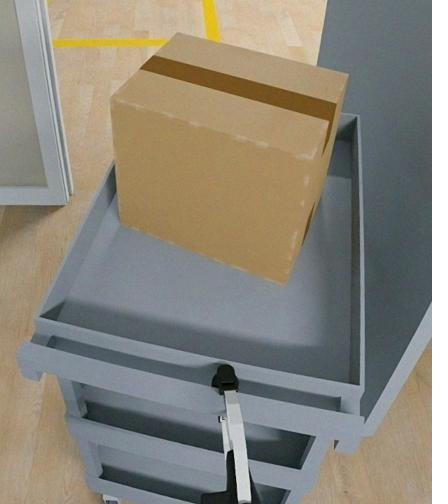

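>>> {"name": "move", "arguments": {"r2": {"joints": {"gripper_m": 0.07}}, "blocking": false, "cameras": []}}

>>> {"name": "wait", "arguments": {"seconds": 3, "cameras": []}}

>>> {"name": "move", "arguments": {"r2": {"base": {"strafe_m": -0.09}}, "blocking": false, "cameras": []}}

>>> {"name": "wait", "arguments": {"seconds": 4, "cameras": ["r2_head_camera"]}}

>>> {"name": "zoom_image", "arguments": {"camera": "r2_head_camera", "region": [110, 220, 350, 500]}}

Scene clock: 3855.03 s.
move: r2 moving
r1.base_odometry: x=-1.885 y=-1.082 heading=+1.500
r1.turned_by_wheels: +0.000
r1.turned_by_imu: +0.000
r1.base_tilt: forward=-1.6 right=+1.3
r1.lidar_m: 0.59 0.58 0.81 1.05 4.62 2.84 1.55 1.31 1.29 1.35 1.15 1.14
r1.base_status: not commanded
r1.joint_positions: lift_m=+0.660 arm_m=+0.200 wrist_yaw_rad=+0.804 wrist_pitch_rad=+0.002 wrist_roll_rad=+0.000 gripper_m=-0.029
r1.joint_status: not commanded
r1.measured_speeds: translate_m=+0.000 strafe_m=+0.000 rotate_rad=+0.000 lift_m=+0.000 arm_m=+0.000 wrist_yaw_rad=+0.000 wrist_pitch_rad=+0.000 wrist_roll_rad=+0.000
r1.motor_effort: lift_m=+23(23) arm_m=-4(5) wheel_0=+12(13) wheel_1=-1(2) wheel_2=+11(11)
r1.servo_current: wrist_yaw_rad=65(65) wrist_pitch_rad=39(46) wrist_roll_rad=65(65) gripper_m=78(78)
r1.contact_limits: translate_m 0.6
r1.hand_pose: x=+0.6341 y=+0.1470 z=+0.8372 quat_wxyz=(+0.920, +0.000, +0.001, +0.391) (m; r1's base frame)
r1.wrist_depth_mm: - - 243 243 244 245 246 / - - 244 244 245 245 246 / - - 244 245 246 246 246 / 788 - 245 245 246 247 248 / - 508 244 246 246 247 248 / - - 245 182 247 247 248 / - 153 245 179 248 248 249
r2.base_odometry: x=-2.801 y=-0.809 heading=-2.882
r2.turned_by_wheels: +0.000
r2.turned_by_imu: +0.000
r2.base_tilt: forward=-0.7 right=+0.1
r2.lidar_m: 0.41 0.46 2.34 2.26 2.39 3.32 - 3.36 2.47 1.00 0.97 0.37
r2.base_status: not commanded
r2.joint_positions: lift_m=+0.688 arm_m=+0.000 wrist_yaw_rad=-0.001 wrist_pitch_rad=+0.004 wrist_roll_rad=+1.568 gripper_m=-0.009
r2.joint_status: gripper_m moving
r2.measured_speeds: translate_m=+0.000 strafe_m=+0.000 rotate_rad=+0.000 lift_m=+0.000 arm_m=+0.000 wrist_yaw_rad=+0.000 wrist_pitch_rad=+0.000 wrist_roll_rad=+0.000
r2.motor_effort: lift_m=+17(17) arm_m=+4(4) wheel_0=+3(4) wheel_1=+3(4) wheel_2=-3(3)
r2.servo_current: wrist_yaw_rad=52(52) wrist_pitch_rad=46(52) wrist_roll_rad=46(52) gripper_m=98(98)
r2.contact_limits: lift_m 0.2; translate_m 0.6
r2.hand_pose: x=+0.4592 y=-0.0877 z=+0.8651 quat_wxyz=(+0.708, +0.706, +0.001, -0.002) (m; r2's base frame)
r2.wrist_depth_mm: - - - 135 191 194 - / - - 525 141 199 - - / - 413 410 147 208 - - / - 449 442 156 219 - - / - - 484 164 230 - - / - - 187 171 183 691 - / - 130 - 112 - - 521
pictures: none
No camera images: "cameras" was empty.

Scene clock: 3856.27 s.
earlier move: r2 done
r1.base_odometry: x=-1.885 y=-1.082 heading=+1.500
r1.turned_by_wheels: +0.000
r1.turned_by_imu: +0.000
r1.base_tilt: forward=-1.6 right=+1.2
r1.lidar_m: 0.58 0.60 0.83 1.03 4.61 2.85 1.58 1.32 1.30 1.37 1.15 1.15
r1.base_status: not commanded
r1.joint_positions: lift_m=+0.660 arm_m=+0.200 wrist_yaw_rad=+0.804 wrist_pitch_rad=+0.002 wrist_roll_rad=+0.000 gripper_m=-0.029
r1.joint_status: not commanded
r1.measured_speeds: translate_m=+0.000 strafe_m=+0.000 rotate_rad=+0.000 lift_m=+0.000 arm_m=+0.000 wrist_yaw_rad=+0.000 wrist_pitch_rad=+0.000 wrist_roll_rad=+0.000
r1.motor_effort: lift_m=+23(23) arm_m=-4(5) wheel_0=+12(13) wheel_1=-2(2) wheel_2=+11(11)
r1.servo_current: wrist_yaw_rad=52(65) wrist_pitch_rad=39(52) wrist_roll_rad=46(65) gripper_m=72(78)
r1.contact_limits: translate_m 0.6
r1.hand_pose: x=+0.6341 y=+0.1470 z=+0.8372 quat_wxyz=(+0.920, +0.000, +0.001, +0.391) (m; r1's base frame)
r1.wrist_depth_mm: - - 242 243 243 245 245 / - - 243 244 244 246 245 / - - 243 246 245 246 246 / 778 - 244 244 246 247 247 / - 244 244 245 247 248 248 / - - 245 182 247 248 248 / - 145 246 179 247 249 249
r2.base_odometry: x=-2.801 y=-0.809 heading=-2.882
r2.turned_by_wheels: +0.000
r2.turned_by_imu: +0.000
r2.base_tilt: forward=-0.7 right=+0.1
r2.lidar_m: 0.44 0.47 2.31 2.28 2.37 3.34 - 3.35 2.51 0.99 0.96 0.40
r2.base_status: not commanded
r2.joint_positions: lift_m=+0.688 arm_m=+0.000 wrist_yaw_rad=-0.001 wrist_pitch_rad=+0.004 wrist_roll_rad=+1.568 gripper_m=+0.070
r2.joint_status: all done
r2.measured_speeds: translate_m=+0.000 strafe_m=+0.000 rotate_rad=+0.000 lift_m=+0.000 arm_m=+0.000 wrist_yaw_rad=+0.000 wrist_pitch_rad=+0.000 wrist_roll_rad=+0.000
r2.motor_effort: lift_m=+17(17) arm_m=+4(4) wheel_0=+3(4) wheel_1=+4(4) wheel_2=-3(3)
r2.servo_current: wrist_yaw_rad=52(59) wrist_pitch_rad=39(52) wrist_roll_rad=52(52) gripper_m=46(98)
r2.contact_limits: lift_m 0.2; translate_m 0.6
r2.hand_pose: x=+0.4592 y=-0.0877 z=+0.8652 quat_wxyz=(+0.708, +0.706, +0.001, -0.002) (m; r2's base frame)
r2.wrist_depth_mm: - - - 146 203 207 - / - - 559 153 211 - - / - 436 433 161 220 - - / - 477 459 169 231 - - / - - 488 180 241 - - / - - 190 185 191 699 - / - 126 - 112 - - 517
wait: 1.23 of 3 s (r2 has come to rest)
pictures: none
No camera images: "cameras" was empty.

Scene clock: 3856.77 s.
move: r2 moving
r1.base_odometry: x=-1.885 y=-1.082 heading=+1.500
r1.turned_by_wheels: +0.000
r1.turned_by_imu: +0.000
r1.base_tilt: forward=-1.6 right=+1.3
r1.lidar_m: 0.57 0.61 0.85 1.00 4.62 2.85 1.60 1.32 1.32 1.38 1.15 1.16
r1.base_status: not commanded
r1.joint_positions: lift_m=+0.660 arm_m=+0.200 wrist_yaw_rad=+0.804 wrist_pitch_rad=+0.002 wrist_roll_rad=+0.000 gripper_m=-0.029
r1.joint_status: not commanded
r1.measured_speeds: translate_m=+0.000 strafe_m=+0.000 rotate_rad=+0.000 lift_m=+0.000 arm_m=+0.000 wrist_yaw_rad=+0.000 wrist_pitch_rad=+0.000 wrist_roll_rad=+0.000
r1.motor_effort: lift_m=+23(23) arm_m=-5(5) wheel_0=+12(13) wheel_1=-2(2) wheel_2=+11(11)
r1.servo_current: wrist_yaw_rad=46(59) wrist_pitch_rad=39(46) wrist_roll_rad=52(59) gripper_m=78(78)
r1.contact_limits: translate_m 0.6
r1.hand_pose: x=+0.6341 y=+0.1470 z=+0.8372 quat_wxyz=(+0.920, +0.000, +0.001, +0.391) (m; r1's base frame)
r1.wrist_depth_mm: - - 243 244 243 245 246 / - - 243 244 245 246 245 / - - 244 245 245 246 247 / 768 - 244 245 246 247 247 / - 521 244 246 246 247 248 / - - 245 182 247 248 248 / - 153 246 179 248 248 249
r2.base_odometry: x=-2.810 y=-0.774 heading=-2.881
r2.turned_by_wheels: +0.001
r2.turned_by_imu: +0.001
r2.base_tilt: forward=-0.7 right=+0.0
r2.lidar_m: 0.42 0.47 2.34 2.29 2.41 3.38 - 3.35 2.45 0.96 0.92 0.40
r2.base_status: strafe_m moving
r2.joint_positions: lift_m=+0.688 arm_m=+0.000 wrist_yaw_rad=+0.002 wrist_pitch_rad=+0.004 wrist_roll_rad=+1.568 gripper_m=+0.070
r2.joint_status: not commanded
r2.measured_speeds: translate_m=-0.001 strafe_m=-0.139 rotate_rad=+0.005 lift_m=+0.000 arm_m=+0.000 wrist_yaw_rad=+0.000 wrist_pitch_rad=+0.000 wrist_roll_rad=+0.000
r2.motor_effort: lift_m=+17(17) arm_m=+4(4) wheel_0=+14(15) wheel_1=-8(10) wheel_2=-1(2)
r2.servo_current: wrist_yaw_rad=33(59) wrist_pitch_rad=33(46) wrist_roll_rad=46(52) gripper_m=52(59)
r2.contact_limits: lift_m 0.2
r2.hand_pose: x=+0.4595 y=-0.0868 z=+0.8652 quat_wxyz=(+0.708, +0.706, +0.002, -0.001) (m; r2's base frame)
r2.wrist_depth_mm: - - - 141 142 205 - / - - 615 148 206 - - / - 521 449 157 216 - - / - 466 449 165 229 - - / - - 484 174 240 - - / - - 192 182 195 691 - / - 126 - 112 263 - 539
pictures: none
No camera images: "cameras" was empty.

Scene clock: 3857.67 s.
earlier move: r2 done
r1.base_odometry: x=-1.885 y=-1.082 heading=+1.500
r1.turned_by_wheels: +0.000
r1.turned_by_imu: +0.000
r1.base_tilt: forward=-1.6 right=+1.3
r1.lidar_m: 0.59 0.59 0.85 0.95 4.62 2.80 1.58 1.31 1.33 1.36 1.14 1.12
r1.base_status: not commanded
r1.joint_positions: lift_m=+0.660 arm_m=+0.200 wrist_yaw_rad=+0.804 wrist_pitch_rad=+0.002 wrist_roll_rad=+0.000 gripper_m=-0.029
r1.joint_status: not commanded
r1.measured_speeds: translate_m=+0.000 strafe_m=+0.000 rotate_rad=+0.000 lift_m=+0.000 arm_m=+0.000 wrist_yaw_rad=+0.000 wrist_pitch_rad=+0.000 wrist_roll_rad=+0.000
r1.motor_effort: lift_m=+23(23) arm_m=-5(5) wheel_0=+12(13) wheel_1=-2(2) wheel_2=+11(11)
r1.servo_current: wrist_yaw_rad=26(59) wrist_pitch_rad=39(46) wrist_roll_rad=52(59) gripper_m=72(78)
r1.contact_limits: translate_m 0.6
r1.hand_pose: x=+0.6341 y=+0.1470 z=+0.8372 quat_wxyz=(+0.920, +0.000, +0.001, +0.391) (m; r1's base frame)
r1.wrist_depth_mm: - - 243 244 245 245 245 / - - 244 244 245 246 245 / - - 244 245 245 246 246 / - - 244 245 246 247 247 / - 521 245 245 246 247 247 / - - 245 182 246 248 248 / - 153 246 179 247 248 249
r2.base_odometry: x=-2.824 y=-0.722 heading=-2.882
r2.turned_by_wheels: +0.000
r2.turned_by_imu: +0.000
r2.base_tilt: forward=-0.7 right=+0.1
r2.lidar_m: 0.41 0.48 2.29 2.35 2.48 3.47 - 3.25 2.40 0.92 0.85 0.43
r2.base_status: done
r2.joint_positions: lift_m=+0.688 arm_m=+0.000 wrist_yaw_rad=+0.002 wrist_pitch_rad=+0.004 wrist_roll_rad=+1.568 gripper_m=+0.070
r2.joint_status: not commanded
r2.measured_speeds: translate_m=+0.000 strafe_m=+0.000 rotate_rad=+0.000 lift_m=+0.000 arm_m=+0.000 wrist_yaw_rad=+0.000 wrist_pitch_rad=+0.000 wrist_roll_rad=+0.000
r2.motor_effort: lift_m=+17(17) arm_m=+4(4) wheel_0=+3(19) wheel_1=+0(10) wheel_2=-1(2)
r2.servo_current: wrist_yaw_rad=46(65) wrist_pitch_rad=46(46) wrist_roll_rad=46(59) gripper_m=52(59)
r2.contact_limits: lift_m 0.2
r2.hand_pose: x=+0.4595 y=-0.0868 z=+0.8652 quat_wxyz=(+0.708, +0.706, +0.002, -0.001) (m; r2's base frame)
r2.wrist_depth_mm: - - - - - - - / - - - - - - - / - - 615 163 163 231 231 / - - 452 169 232 - - / - - 473 180 241 - - / - - 191 185 192 759 - / - 127 569 112 - - -
wait: 0.90 of 4 s (r2 has come to rest)
pictures: r2_head_camera
Images, in order (width x height): r2_head_camera 420x560.

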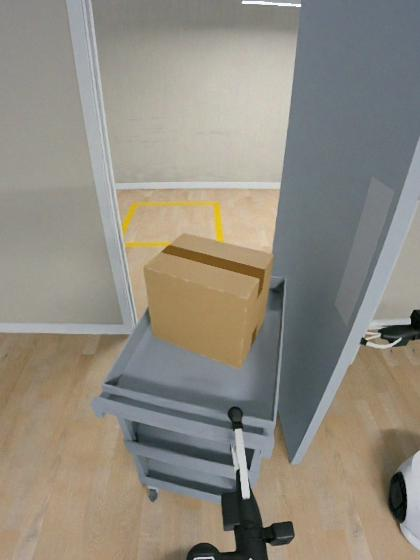

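Scaled by 1.800 from the camera's 420x560 image, which has a finer 1200x1600 frame.

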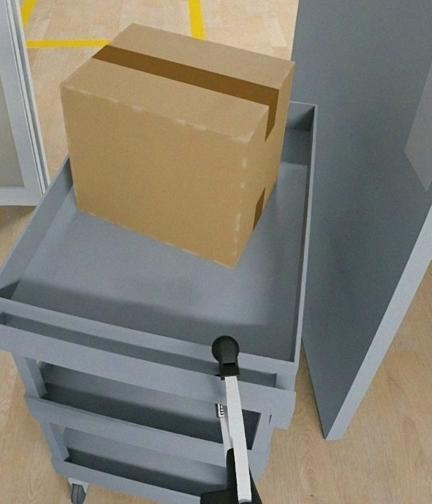

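>>> {"name": "move", "arguments": {"r2": {"joints": {"gripper_m": -0.035}}, "blocking": false, "cameras": []}}

>>> {"name": "wait", "arguments": {"seconds": 3, "cameras": []}}

>>> {"name": "move", "arguments": {"r2": {"base": {"translate_m": 0.12}, "contact_limits": {"translate_m": 0.5}}, "blocking": false, "cameras": []}}

>>> {"name": "wait", "arguments": {"seconds": 6, "cameras": ["r2_head_camera"]}}

>>> {"name": "zoom_image", "arguments": {"camera": "r2_head_camera", "region": [90, 220, 330, 500]}}

Scene clock: 3873.37 s.
move: r2 moving
r1.base_odometry: x=-1.885 y=-1.082 heading=+1.500
r1.turned_by_wheels: +0.000
r1.turned_by_imu: +0.000
r1.base_tilt: forward=-1.6 right=+1.2
r1.lidar_m: 0.60 0.60 0.84 0.95 4.60 2.86 1.56 1.30 1.32 1.38 1.16 1.15
r1.base_status: not commanded
r1.joint_positions: lift_m=+0.660 arm_m=+0.200 wrist_yaw_rad=+0.804 wrist_pitch_rad=+0.002 wrist_roll_rad=+0.000 gripper_m=-0.029
r1.joint_status: not commanded
r1.measured_speeds: translate_m=+0.000 strafe_m=+0.000 rotate_rad=+0.000 lift_m=+0.000 arm_m=+0.000 wrist_yaw_rad=+0.000 wrist_pitch_rad=+0.000 wrist_roll_rad=+0.000
r1.motor_effort: lift_m=+23(23) arm_m=-4(5) wheel_0=+13(13) wheel_1=-2(2) wheel_2=+11(11)
r1.servo_current: wrist_yaw_rad=33(65) wrist_pitch_rad=33(46) wrist_roll_rad=46(65) gripper_m=65(78)
r1.contact_limits: translate_m 0.6
r1.hand_pose: x=+0.6341 y=+0.1470 z=+0.8372 quat_wxyz=(+0.920, +0.000, +0.001, +0.391) (m; r1's base frame)
r1.wrist_depth_mm: - - 242 243 244 245 246 / - - 243 244 244 246 246 / - - 243 245 245 246 247 / - - 244 245 245 246 248 / - 521 245 246 247 247 247 / - - 245 182 247 248 248 / - 153 246 179 247 248 249
r2.base_odometry: x=-2.824 y=-0.722 heading=-2.882
r2.turned_by_wheels: +0.000
r2.turned_by_imu: +0.000
r2.base_tilt: forward=-0.7 right=+0.0
r2.lidar_m: 0.43 0.48 2.34 2.36 2.50 3.47 - 3.24 2.41 0.90 0.85 0.45
r2.base_status: not commanded
r2.joint_positions: lift_m=+0.688 arm_m=+0.000 wrist_yaw_rad=+0.002 wrist_pitch_rad=+0.004 wrist_roll_rad=+1.568 gripper_m=+0.051
r2.joint_status: gripper_m moving
r2.measured_speeds: translate_m=+0.000 strafe_m=+0.000 rotate_rad=+0.000 lift_m=+0.000 arm_m=+0.000 wrist_yaw_rad=+0.000 wrist_pitch_rad=+0.000 wrist_roll_rad=+0.000
r2.motor_effort: lift_m=+17(17) arm_m=+4(4) wheel_0=+3(4) wheel_1=-1(1) wheel_2=-1(1)
r2.servo_current: wrist_yaw_rad=52(59) wrist_pitch_rad=52(52) wrist_roll_rad=39(59) gripper_m=143(143)
r2.contact_limits: lift_m 0.2
r2.hand_pose: x=+0.4595 y=-0.0868 z=+0.8652 quat_wxyz=(+0.708, +0.706, +0.002, -0.001) (m; r2's base frame)
r2.wrist_depth_mm: - - - - - - - / - - - - - - - / - - 615 163 192 230 232 / - - 455 167 231 - - / - - 473 180 241 - - / - - 191 184 193 809 - / - - 574 112 266 - -
pictures: none
No camera images: "cameras" was empty.

Scene clock: 3874.60 s.
earlier move: r2 done
r1.base_odometry: x=-1.885 y=-1.082 heading=+1.500
r1.turned_by_wheels: +0.000
r1.turned_by_imu: +0.000
r1.base_tilt: forward=-1.5 right=+1.2
r1.lidar_m: 0.59 0.59 0.83 0.94 4.61 2.82 1.55 1.31 1.30 1.37 1.16 1.15
r1.base_status: not commanded
r1.joint_positions: lift_m=+0.660 arm_m=+0.200 wrist_yaw_rad=+0.804 wrist_pitch_rad=+0.002 wrist_roll_rad=+0.000 gripper_m=-0.029
r1.joint_status: not commanded
r1.measured_speeds: translate_m=+0.000 strafe_m=+0.000 rotate_rad=+0.000 lift_m=+0.000 arm_m=+0.000 wrist_yaw_rad=+0.000 wrist_pitch_rad=+0.000 wrist_roll_rad=+0.000
r1.motor_effort: lift_m=+23(23) arm_m=-4(5) wheel_0=+12(13) wheel_1=-2(2) wheel_2=+11(11)
r1.servo_current: wrist_yaw_rad=52(65) wrist_pitch_rad=39(46) wrist_roll_rad=46(65) gripper_m=78(85)
r1.contact_limits: translate_m 0.6
r1.hand_pose: x=+0.6341 y=+0.1470 z=+0.8372 quat_wxyz=(+0.920, +0.000, +0.001, +0.391) (m; r1's base frame)
r1.wrist_depth_mm: - - 243 242 244 245 245 / - - 243 244 245 245 245 / - - 244 245 245 246 247 / - - 244 245 246 246 247 / - 521 245 246 247 247 248 / - - 245 182 247 248 248 / - 153 246 179 247 249 249
r2.base_odometry: x=-2.824 y=-0.722 heading=-2.882
r2.turned_by_wheels: +0.000
r2.turned_by_imu: +0.000
r2.base_tilt: forward=-0.6 right=+0.1
r2.lidar_m: 0.42 0.48 2.30 2.35 2.46 3.44 - 3.30 2.40 0.89 0.84 0.41
r2.base_status: not commanded
r2.joint_positions: lift_m=+0.688 arm_m=+0.000 wrist_yaw_rad=+0.002 wrist_pitch_rad=+0.004 wrist_roll_rad=+1.568 gripper_m=-0.033
r2.joint_status: all done
r2.measured_speeds: translate_m=+0.000 strafe_m=+0.000 rotate_rad=+0.000 lift_m=+0.000 arm_m=+0.000 wrist_yaw_rad=+0.000 wrist_pitch_rad=+0.000 wrist_roll_rad=+0.000
r2.motor_effort: lift_m=+17(17) arm_m=+4(4) wheel_0=+3(4) wheel_1=+0(1) wheel_2=-1(1)
r2.servo_current: wrist_yaw_rad=59(59) wrist_pitch_rad=39(52) wrist_roll_rad=39(59) gripper_m=124(306)
r2.contact_limits: lift_m 0.2
r2.hand_pose: x=+0.4595 y=-0.0868 z=+0.8652 quat_wxyz=(+0.708, +0.706, +0.002, -0.001) (m; r2's base frame)
r2.wrist_depth_mm: - - - - - - - / - - - - - - - / - - 609 151 151 220 220 / - 500 449 157 222 - - / - - 466 165 229 - - / - - 183 172 178 - - / - 129 559 112 252 - -
wait: 1.23 of 3 s (r2 has come to rest)
pictures: none
No camera images: "cameras" was empty.

Scene clock: 3875.10 s.
move: r2 moving
r1.base_odometry: x=-1.885 y=-1.082 heading=+1.500
r1.turned_by_wheels: +0.000
r1.turned_by_imu: +0.000
r1.base_tilt: forward=-1.6 right=+1.3
r1.lidar_m: 0.59 0.57 0.84 0.92 4.61 2.80 1.55 1.29 1.31 1.34 1.15 1.15
r1.base_status: not commanded
r1.joint_positions: lift_m=+0.660 arm_m=+0.200 wrist_yaw_rad=+0.804 wrist_pitch_rad=+0.002 wrist_roll_rad=+0.000 gripper_m=-0.029
r1.joint_status: not commanded
r1.measured_speeds: translate_m=+0.000 strafe_m=+0.000 rotate_rad=+0.000 lift_m=+0.000 arm_m=+0.000 wrist_yaw_rad=+0.000 wrist_pitch_rad=+0.000 wrist_roll_rad=+0.000
r1.motor_effort: lift_m=+23(23) arm_m=-4(5) wheel_0=+12(13) wheel_1=-2(2) wheel_2=+11(11)
r1.servo_current: wrist_yaw_rad=52(59) wrist_pitch_rad=46(46) wrist_roll_rad=46(59) gripper_m=72(78)
r1.contact_limits: translate_m 0.6
r1.hand_pose: x=+0.6341 y=+0.1470 z=+0.8372 quat_wxyz=(+0.920, +0.000, +0.001, +0.391) (m; r1's base frame)
r1.wrist_depth_mm: - - 242 243 244 245 246 / - - 243 243 245 246 246 / - - 244 244 245 246 246 / 707 - 244 246 245 246 247 / - 539 245 246 247 247 248 / - - 244 182 247 247 249 / - 153 246 179 247 248 249
r2.base_odometry: x=-2.854 y=-0.730 heading=-2.882
r2.turned_by_wheels: +0.000
r2.turned_by_imu: +0.002
r2.base_tilt: forward=-0.7 right=+0.0
r2.lidar_m: 0.42 0.46 2.28 2.36 2.46 3.49 - 3.26 2.43 0.89 0.85 0.42
r2.base_status: translate_m moving
r2.joint_positions: lift_m=+0.688 arm_m=+0.000 wrist_yaw_rad=-0.002 wrist_pitch_rad=+0.004 wrist_roll_rad=+1.568 gripper_m=-0.034
r2.joint_status: not commanded
r2.measured_speeds: translate_m=+0.122 strafe_m=-0.002 rotate_rad=-0.005 lift_m=+0.000 arm_m=+0.000 wrist_yaw_rad=+0.000 wrist_pitch_rad=+0.000 wrist_roll_rad=+0.000
r2.motor_effort: lift_m=+17(17) arm_m=+4(4) wheel_0=+11(11) wheel_1=+6(9) wheel_2=-17(19)
r2.servo_current: wrist_yaw_rad=46(59) wrist_pitch_rad=39(46) wrist_roll_rad=52(59) gripper_m=85(124)
r2.contact_limits: lift_m 0.2; translate_m 0.5
r2.hand_pose: x=+0.4591 y=-0.0880 z=+0.8652 quat_wxyz=(+0.708, +0.706, +0.001, -0.002) (m; r2's base frame)
r2.wrist_depth_mm: - - - - - - - / - - - - - - - / - - 621 148 149 216 217 / - 508 445 152 217 - - / - 469 455 160 224 - - / - - 185 167 179 - - / - 137 544 112 248 - -
pictures: none
No camera images: "cameras" was empty.

Scene clock: 3876.27 s.
earlier move: r2 done
r1.base_odometry: x=-1.885 y=-1.082 heading=+1.500
r1.turned_by_wheels: +0.000
r1.turned_by_imu: +0.000
r1.base_tilt: forward=-1.6 right=+1.3
r1.lidar_m: 0.60 0.61 0.83 3.90 4.60 2.81 1.56 1.33 1.32 1.37 1.15 1.14
r1.base_status: not commanded
r1.joint_positions: lift_m=+0.660 arm_m=+0.200 wrist_yaw_rad=+0.804 wrist_pitch_rad=+0.002 wrist_roll_rad=+0.000 gripper_m=-0.029
r1.joint_status: not commanded
r1.measured_speeds: translate_m=+0.000 strafe_m=+0.000 rotate_rad=+0.000 lift_m=+0.000 arm_m=+0.000 wrist_yaw_rad=+0.000 wrist_pitch_rad=+0.000 wrist_roll_rad=+0.000
r1.motor_effort: lift_m=+23(23) arm_m=-5(5) wheel_0=+12(13) wheel_1=-2(2) wheel_2=+11(11)
r1.servo_current: wrist_yaw_rad=46(65) wrist_pitch_rad=39(46) wrist_roll_rad=46(72) gripper_m=65(78)
r1.contact_limits: translate_m 0.6
r1.hand_pose: x=+0.6341 y=+0.1470 z=+0.8372 quat_wxyz=(+0.920, +0.000, +0.001, +0.391) (m; r1's base frame)
r1.wrist_depth_mm: - - 242 244 245 245 245 / - - 243 244 245 246 246 / - - 243 245 245 246 247 / 691 - 244 245 246 246 248 / - - 245 246 247 247 248 / - - 246 182 247 248 249 / - 1921 246 179 247 249 249
r2.base_odometry: x=-2.940 y=-0.753 heading=-2.882
r2.turned_by_wheels: +0.000
r2.turned_by_imu: +0.000
r2.base_tilt: forward=-0.7 right=+0.1
r2.lidar_m: 0.41 0.48 2.14 2.35 2.46 3.42 - 3.24 2.41 0.83 0.79 0.40
r2.base_status: done
r2.joint_positions: lift_m=+0.688 arm_m=+0.000 wrist_yaw_rad=-0.006 wrist_pitch_rad=+0.004 wrist_roll_rad=+1.568 gripper_m=-0.034
r2.joint_status: not commanded
r2.measured_speeds: translate_m=+0.000 strafe_m=+0.000 rotate_rad=+0.000 lift_m=+0.000 arm_m=+0.000 wrist_yaw_rad=+0.000 wrist_pitch_rad=+0.000 wrist_roll_rad=+0.000
r2.motor_effort: lift_m=+17(17) arm_m=+4(4) wheel_0=+2(11) wheel_1=+4(9) wheel_2=-8(20)
r2.servo_current: wrist_yaw_rad=59(59) wrist_pitch_rad=39(46) wrist_roll_rad=33(65) gripper_m=85(124)
r2.contact_limits: lift_m 0.2; translate_m 0.5
r2.hand_pose: x=+0.4587 y=-0.0892 z=+0.8652 quat_wxyz=(+0.708, +0.706, -0.001, -0.003) (m; r2's base frame)
r2.wrist_depth_mm: - - - - - - - / - - - - - - - / - - 597 147 148 213 216 / - 462 436 151 217 - - / - 473 459 160 228 - - / - - 185 168 179 - - / - 143 - 112 248 - -
wait: 1.17 of 6 s (r2 has come to rest)
pictures: r2_head_camera
Images, in order (width x height): r2_head_camera 420x560.

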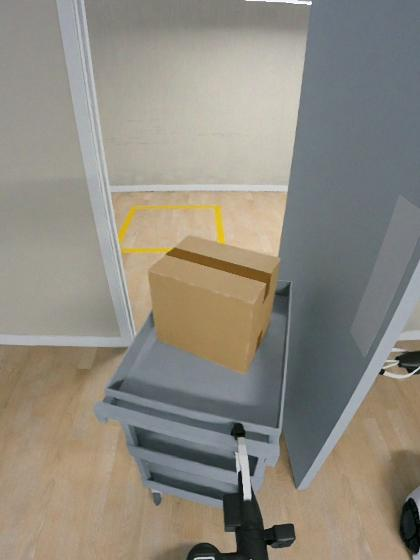

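Scaled by 1.800 from the camera's 420x560 image, which has a finer 1200x1600 frame.

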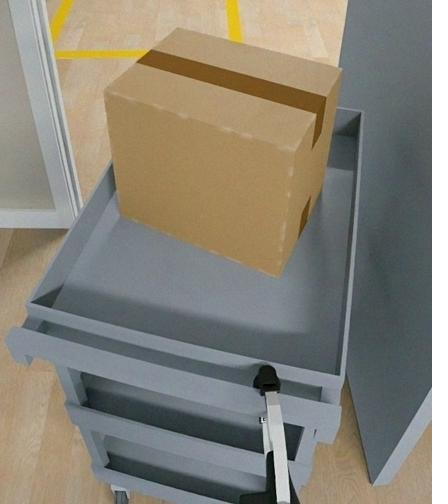

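>>> {"name": "move", "arguments": {"r2": {"base": {"translate_m": -0.55, "strafe_m": 0.04}, "contact_limits": {"translate_m": 0.6}}, "blocking": false, "cameras": []}}

>>> {"name": "wait", "arguments": {"seconds": 6, "cameras": ["r2_head_camera"]}}

>>> {"name": "zoom_image", "arguments": {"camera": "r2_head_camera", "region": [90, 220, 330, 500]}}

Scene clock: 3936.40 s.
move: r2 moving
r1.base_odometry: x=-1.885 y=-1.082 heading=+1.500
r1.turned_by_wheels: +0.000
r1.turned_by_imu: +0.000
r1.base_tilt: forward=-1.6 right=+1.2
r1.lidar_m: 0.59 0.59 0.85 3.90 4.62 2.87 1.59 1.31 1.30 1.37 1.14 1.16
r1.base_status: not commanded
r1.joint_positions: lift_m=+0.660 arm_m=+0.200 wrist_yaw_rad=+0.804 wrist_pitch_rad=+0.002 wrist_roll_rad=+0.000 gripper_m=-0.029
r1.joint_status: not commanded
r1.measured_speeds: translate_m=+0.000 strafe_m=+0.000 rotate_rad=+0.000 lift_m=+0.000 arm_m=+0.000 wrist_yaw_rad=+0.000 wrist_pitch_rad=+0.000 wrist_roll_rad=+0.000
r1.motor_effort: lift_m=+23(23) arm_m=-5(5) wheel_0=+12(13) wheel_1=-2(2) wheel_2=+11(11)
r1.servo_current: wrist_yaw_rad=65(65) wrist_pitch_rad=46(46) wrist_roll_rad=59(59) gripper_m=72(78)
r1.contact_limits: translate_m 0.6
r1.hand_pose: x=+0.6341 y=+0.1470 z=+0.8372 quat_wxyz=(+0.920, +0.000, +0.001, +0.391) (m; r1's base frame)
r1.wrist_depth_mm: - - 243 244 244 245 245 / - - 243 244 245 245 247 / - - 243 244 245 246 246 / 699 - 245 245 245 246 248 / - 554 245 245 246 247 247 / - - 245 182 247 247 248 / - 1921 246 179 247 248 249
r2.base_odometry: x=-2.909 y=-0.747 heading=-2.882
r2.turned_by_wheels: +0.000
r2.turned_by_imu: +0.000
r2.base_tilt: forward=-0.6 right=+0.0
r2.lidar_m: 0.42 0.46 2.16 2.35 2.48 3.44 - 3.28 2.43 0.83 0.84 0.40
r2.base_status: translate_m moving; strafe_m moving
r2.joint_positions: lift_m=+0.688 arm_m=+0.000 wrist_yaw_rad=-0.003 wrist_pitch_rad=+0.004 wrist_roll_rad=+1.568 gripper_m=-0.034
r2.joint_status: not commanded
r2.measured_speeds: translate_m=-0.122 strafe_m=+0.007 rotate_rad=-0.004 lift_m=+0.000 arm_m=+0.000 wrist_yaw_rad=+0.000 wrist_pitch_rad=+0.000 wrist_roll_rad=+0.000
r2.motor_effort: lift_m=+17(17) arm_m=-4(4) wheel_0=-15(15) wheel_1=-8(10) wheel_2=+13(16)
r2.servo_current: wrist_yaw_rad=46(59) wrist_pitch_rad=39(46) wrist_roll_rad=46(59) gripper_m=91(91)
r2.contact_limits: lift_m 0.2; translate_m 0.6
r2.hand_pose: x=+0.4591 y=-0.0883 z=+0.8651 quat_wxyz=(+0.708, +0.706, +0.000, -0.002) (m; r2's base frame)
r2.wrist_depth_mm: - - - - - - - / - - - - - - - / - - 591 147 147 214 216 / - 488 433 152 217 - - / - 469 459 162 228 - - / - - 184 170 179 - - / - 143 - 112 - - -
pictures: none
No camera images: "cameras" was empty.

Scene clock: 3939.23 s.
earlier move: r2 done
r1.base_odometry: x=-1.885 y=-1.082 heading=+1.500
r1.turned_by_wheels: +0.000
r1.turned_by_imu: +0.000
r1.base_tilt: forward=-1.6 right=+1.2
r1.lidar_m: 0.57 0.60 0.77 1.08 4.63 2.82 1.58 1.32 1.31 1.39 1.14 1.16
r1.base_status: not commanded
r1.joint_positions: lift_m=+0.660 arm_m=+0.200 wrist_yaw_rad=+0.804 wrist_pitch_rad=+0.002 wrist_roll_rad=+0.000 gripper_m=-0.029
r1.joint_status: not commanded
r1.measured_speeds: translate_m=+0.000 strafe_m=+0.000 rotate_rad=+0.000 lift_m=+0.000 arm_m=+0.000 wrist_yaw_rad=+0.000 wrist_pitch_rad=+0.000 wrist_roll_rad=+0.000
r1.motor_effort: lift_m=+23(23) arm_m=-5(5) wheel_0=+12(13) wheel_1=-2(2) wheel_2=+11(11)
r1.servo_current: wrist_yaw_rad=46(72) wrist_pitch_rad=39(52) wrist_roll_rad=46(72) gripper_m=78(85)
r1.contact_limits: translate_m 0.6
r1.hand_pose: x=+0.6341 y=+0.1470 z=+0.8372 quat_wxyz=(+0.920, +0.000, +0.001, +0.391) (m; r1's base frame)
r1.wrist_depth_mm: - - 242 243 243 245 245 / 569 668 243 244 245 245 246 / 549 603 244 244 245 246 247 / 554 603 245 245 246 247 247 / - 418 244 246 247 248 247 / - 433 245 182 246 248 248 / - 138 246 179 247 248 249
r2.base_odometry: x=-2.398 y=-0.650 heading=-2.882
r2.turned_by_wheels: +0.000
r2.turned_by_imu: +0.002
r2.base_tilt: forward=-0.6 right=+0.0
r2.lidar_m: 0.40 0.45 2.41 2.30 2.47 3.44 3.85 3.30 2.43 2.34 1.12 0.42
r2.base_status: done
r2.joint_positions: lift_m=+0.688 arm_m=+0.000 wrist_yaw_rad=+0.006 wrist_pitch_rad=+0.004 wrist_roll_rad=+1.568 gripper_m=-0.034
r2.joint_status: not commanded
r2.measured_speeds: translate_m=+0.000 strafe_m=+0.000 rotate_rad=+0.000 lift_m=+0.000 arm_m=+0.000 wrist_yaw_rad=+0.000 wrist_pitch_rad=+0.000 wrist_roll_rad=+0.000
r2.motor_effort: lift_m=+18(18) arm_m=-4(4) wheel_0=+1(15) wheel_1=-4(11) wheel_2=+2(21)
r2.servo_current: wrist_yaw_rad=59(65) wrist_pitch_rad=39(52) wrist_roll_rad=46(65) gripper_m=85(91)
r2.contact_limits: lift_m 0.2; translate_m 0.6
r2.hand_pose: x=+0.4599 y=-0.0856 z=+0.8651 quat_wxyz=(+0.708, +0.706, +0.004, +0.001) (m; r2's base frame)
r2.wrist_depth_mm: - - - - - - - / - - - - - - 1118 / 1863 - 574 146 146 212 213 / 1808 484 433 150 217 - - / 1808 484 462 160 226 - - / - 512 184 168 180 - - / - 128 - 112 - 1756 -
wait: 2.83 of 6 s (r2 has come to rest)
pictures: r2_head_camera
Images, in order (width x height): r2_head_camera 420x560.

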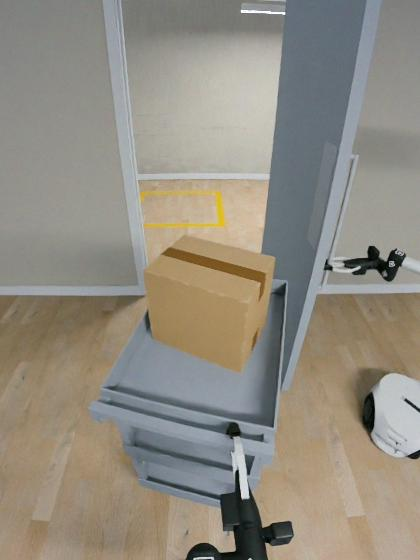

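Scaled by 1.800 from the camera's 420x560 image, which has a finer 1200x1600 frame.

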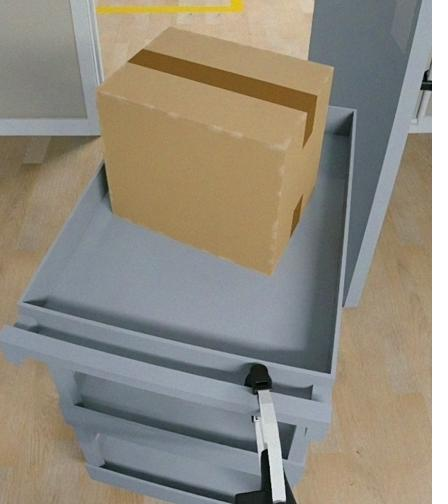

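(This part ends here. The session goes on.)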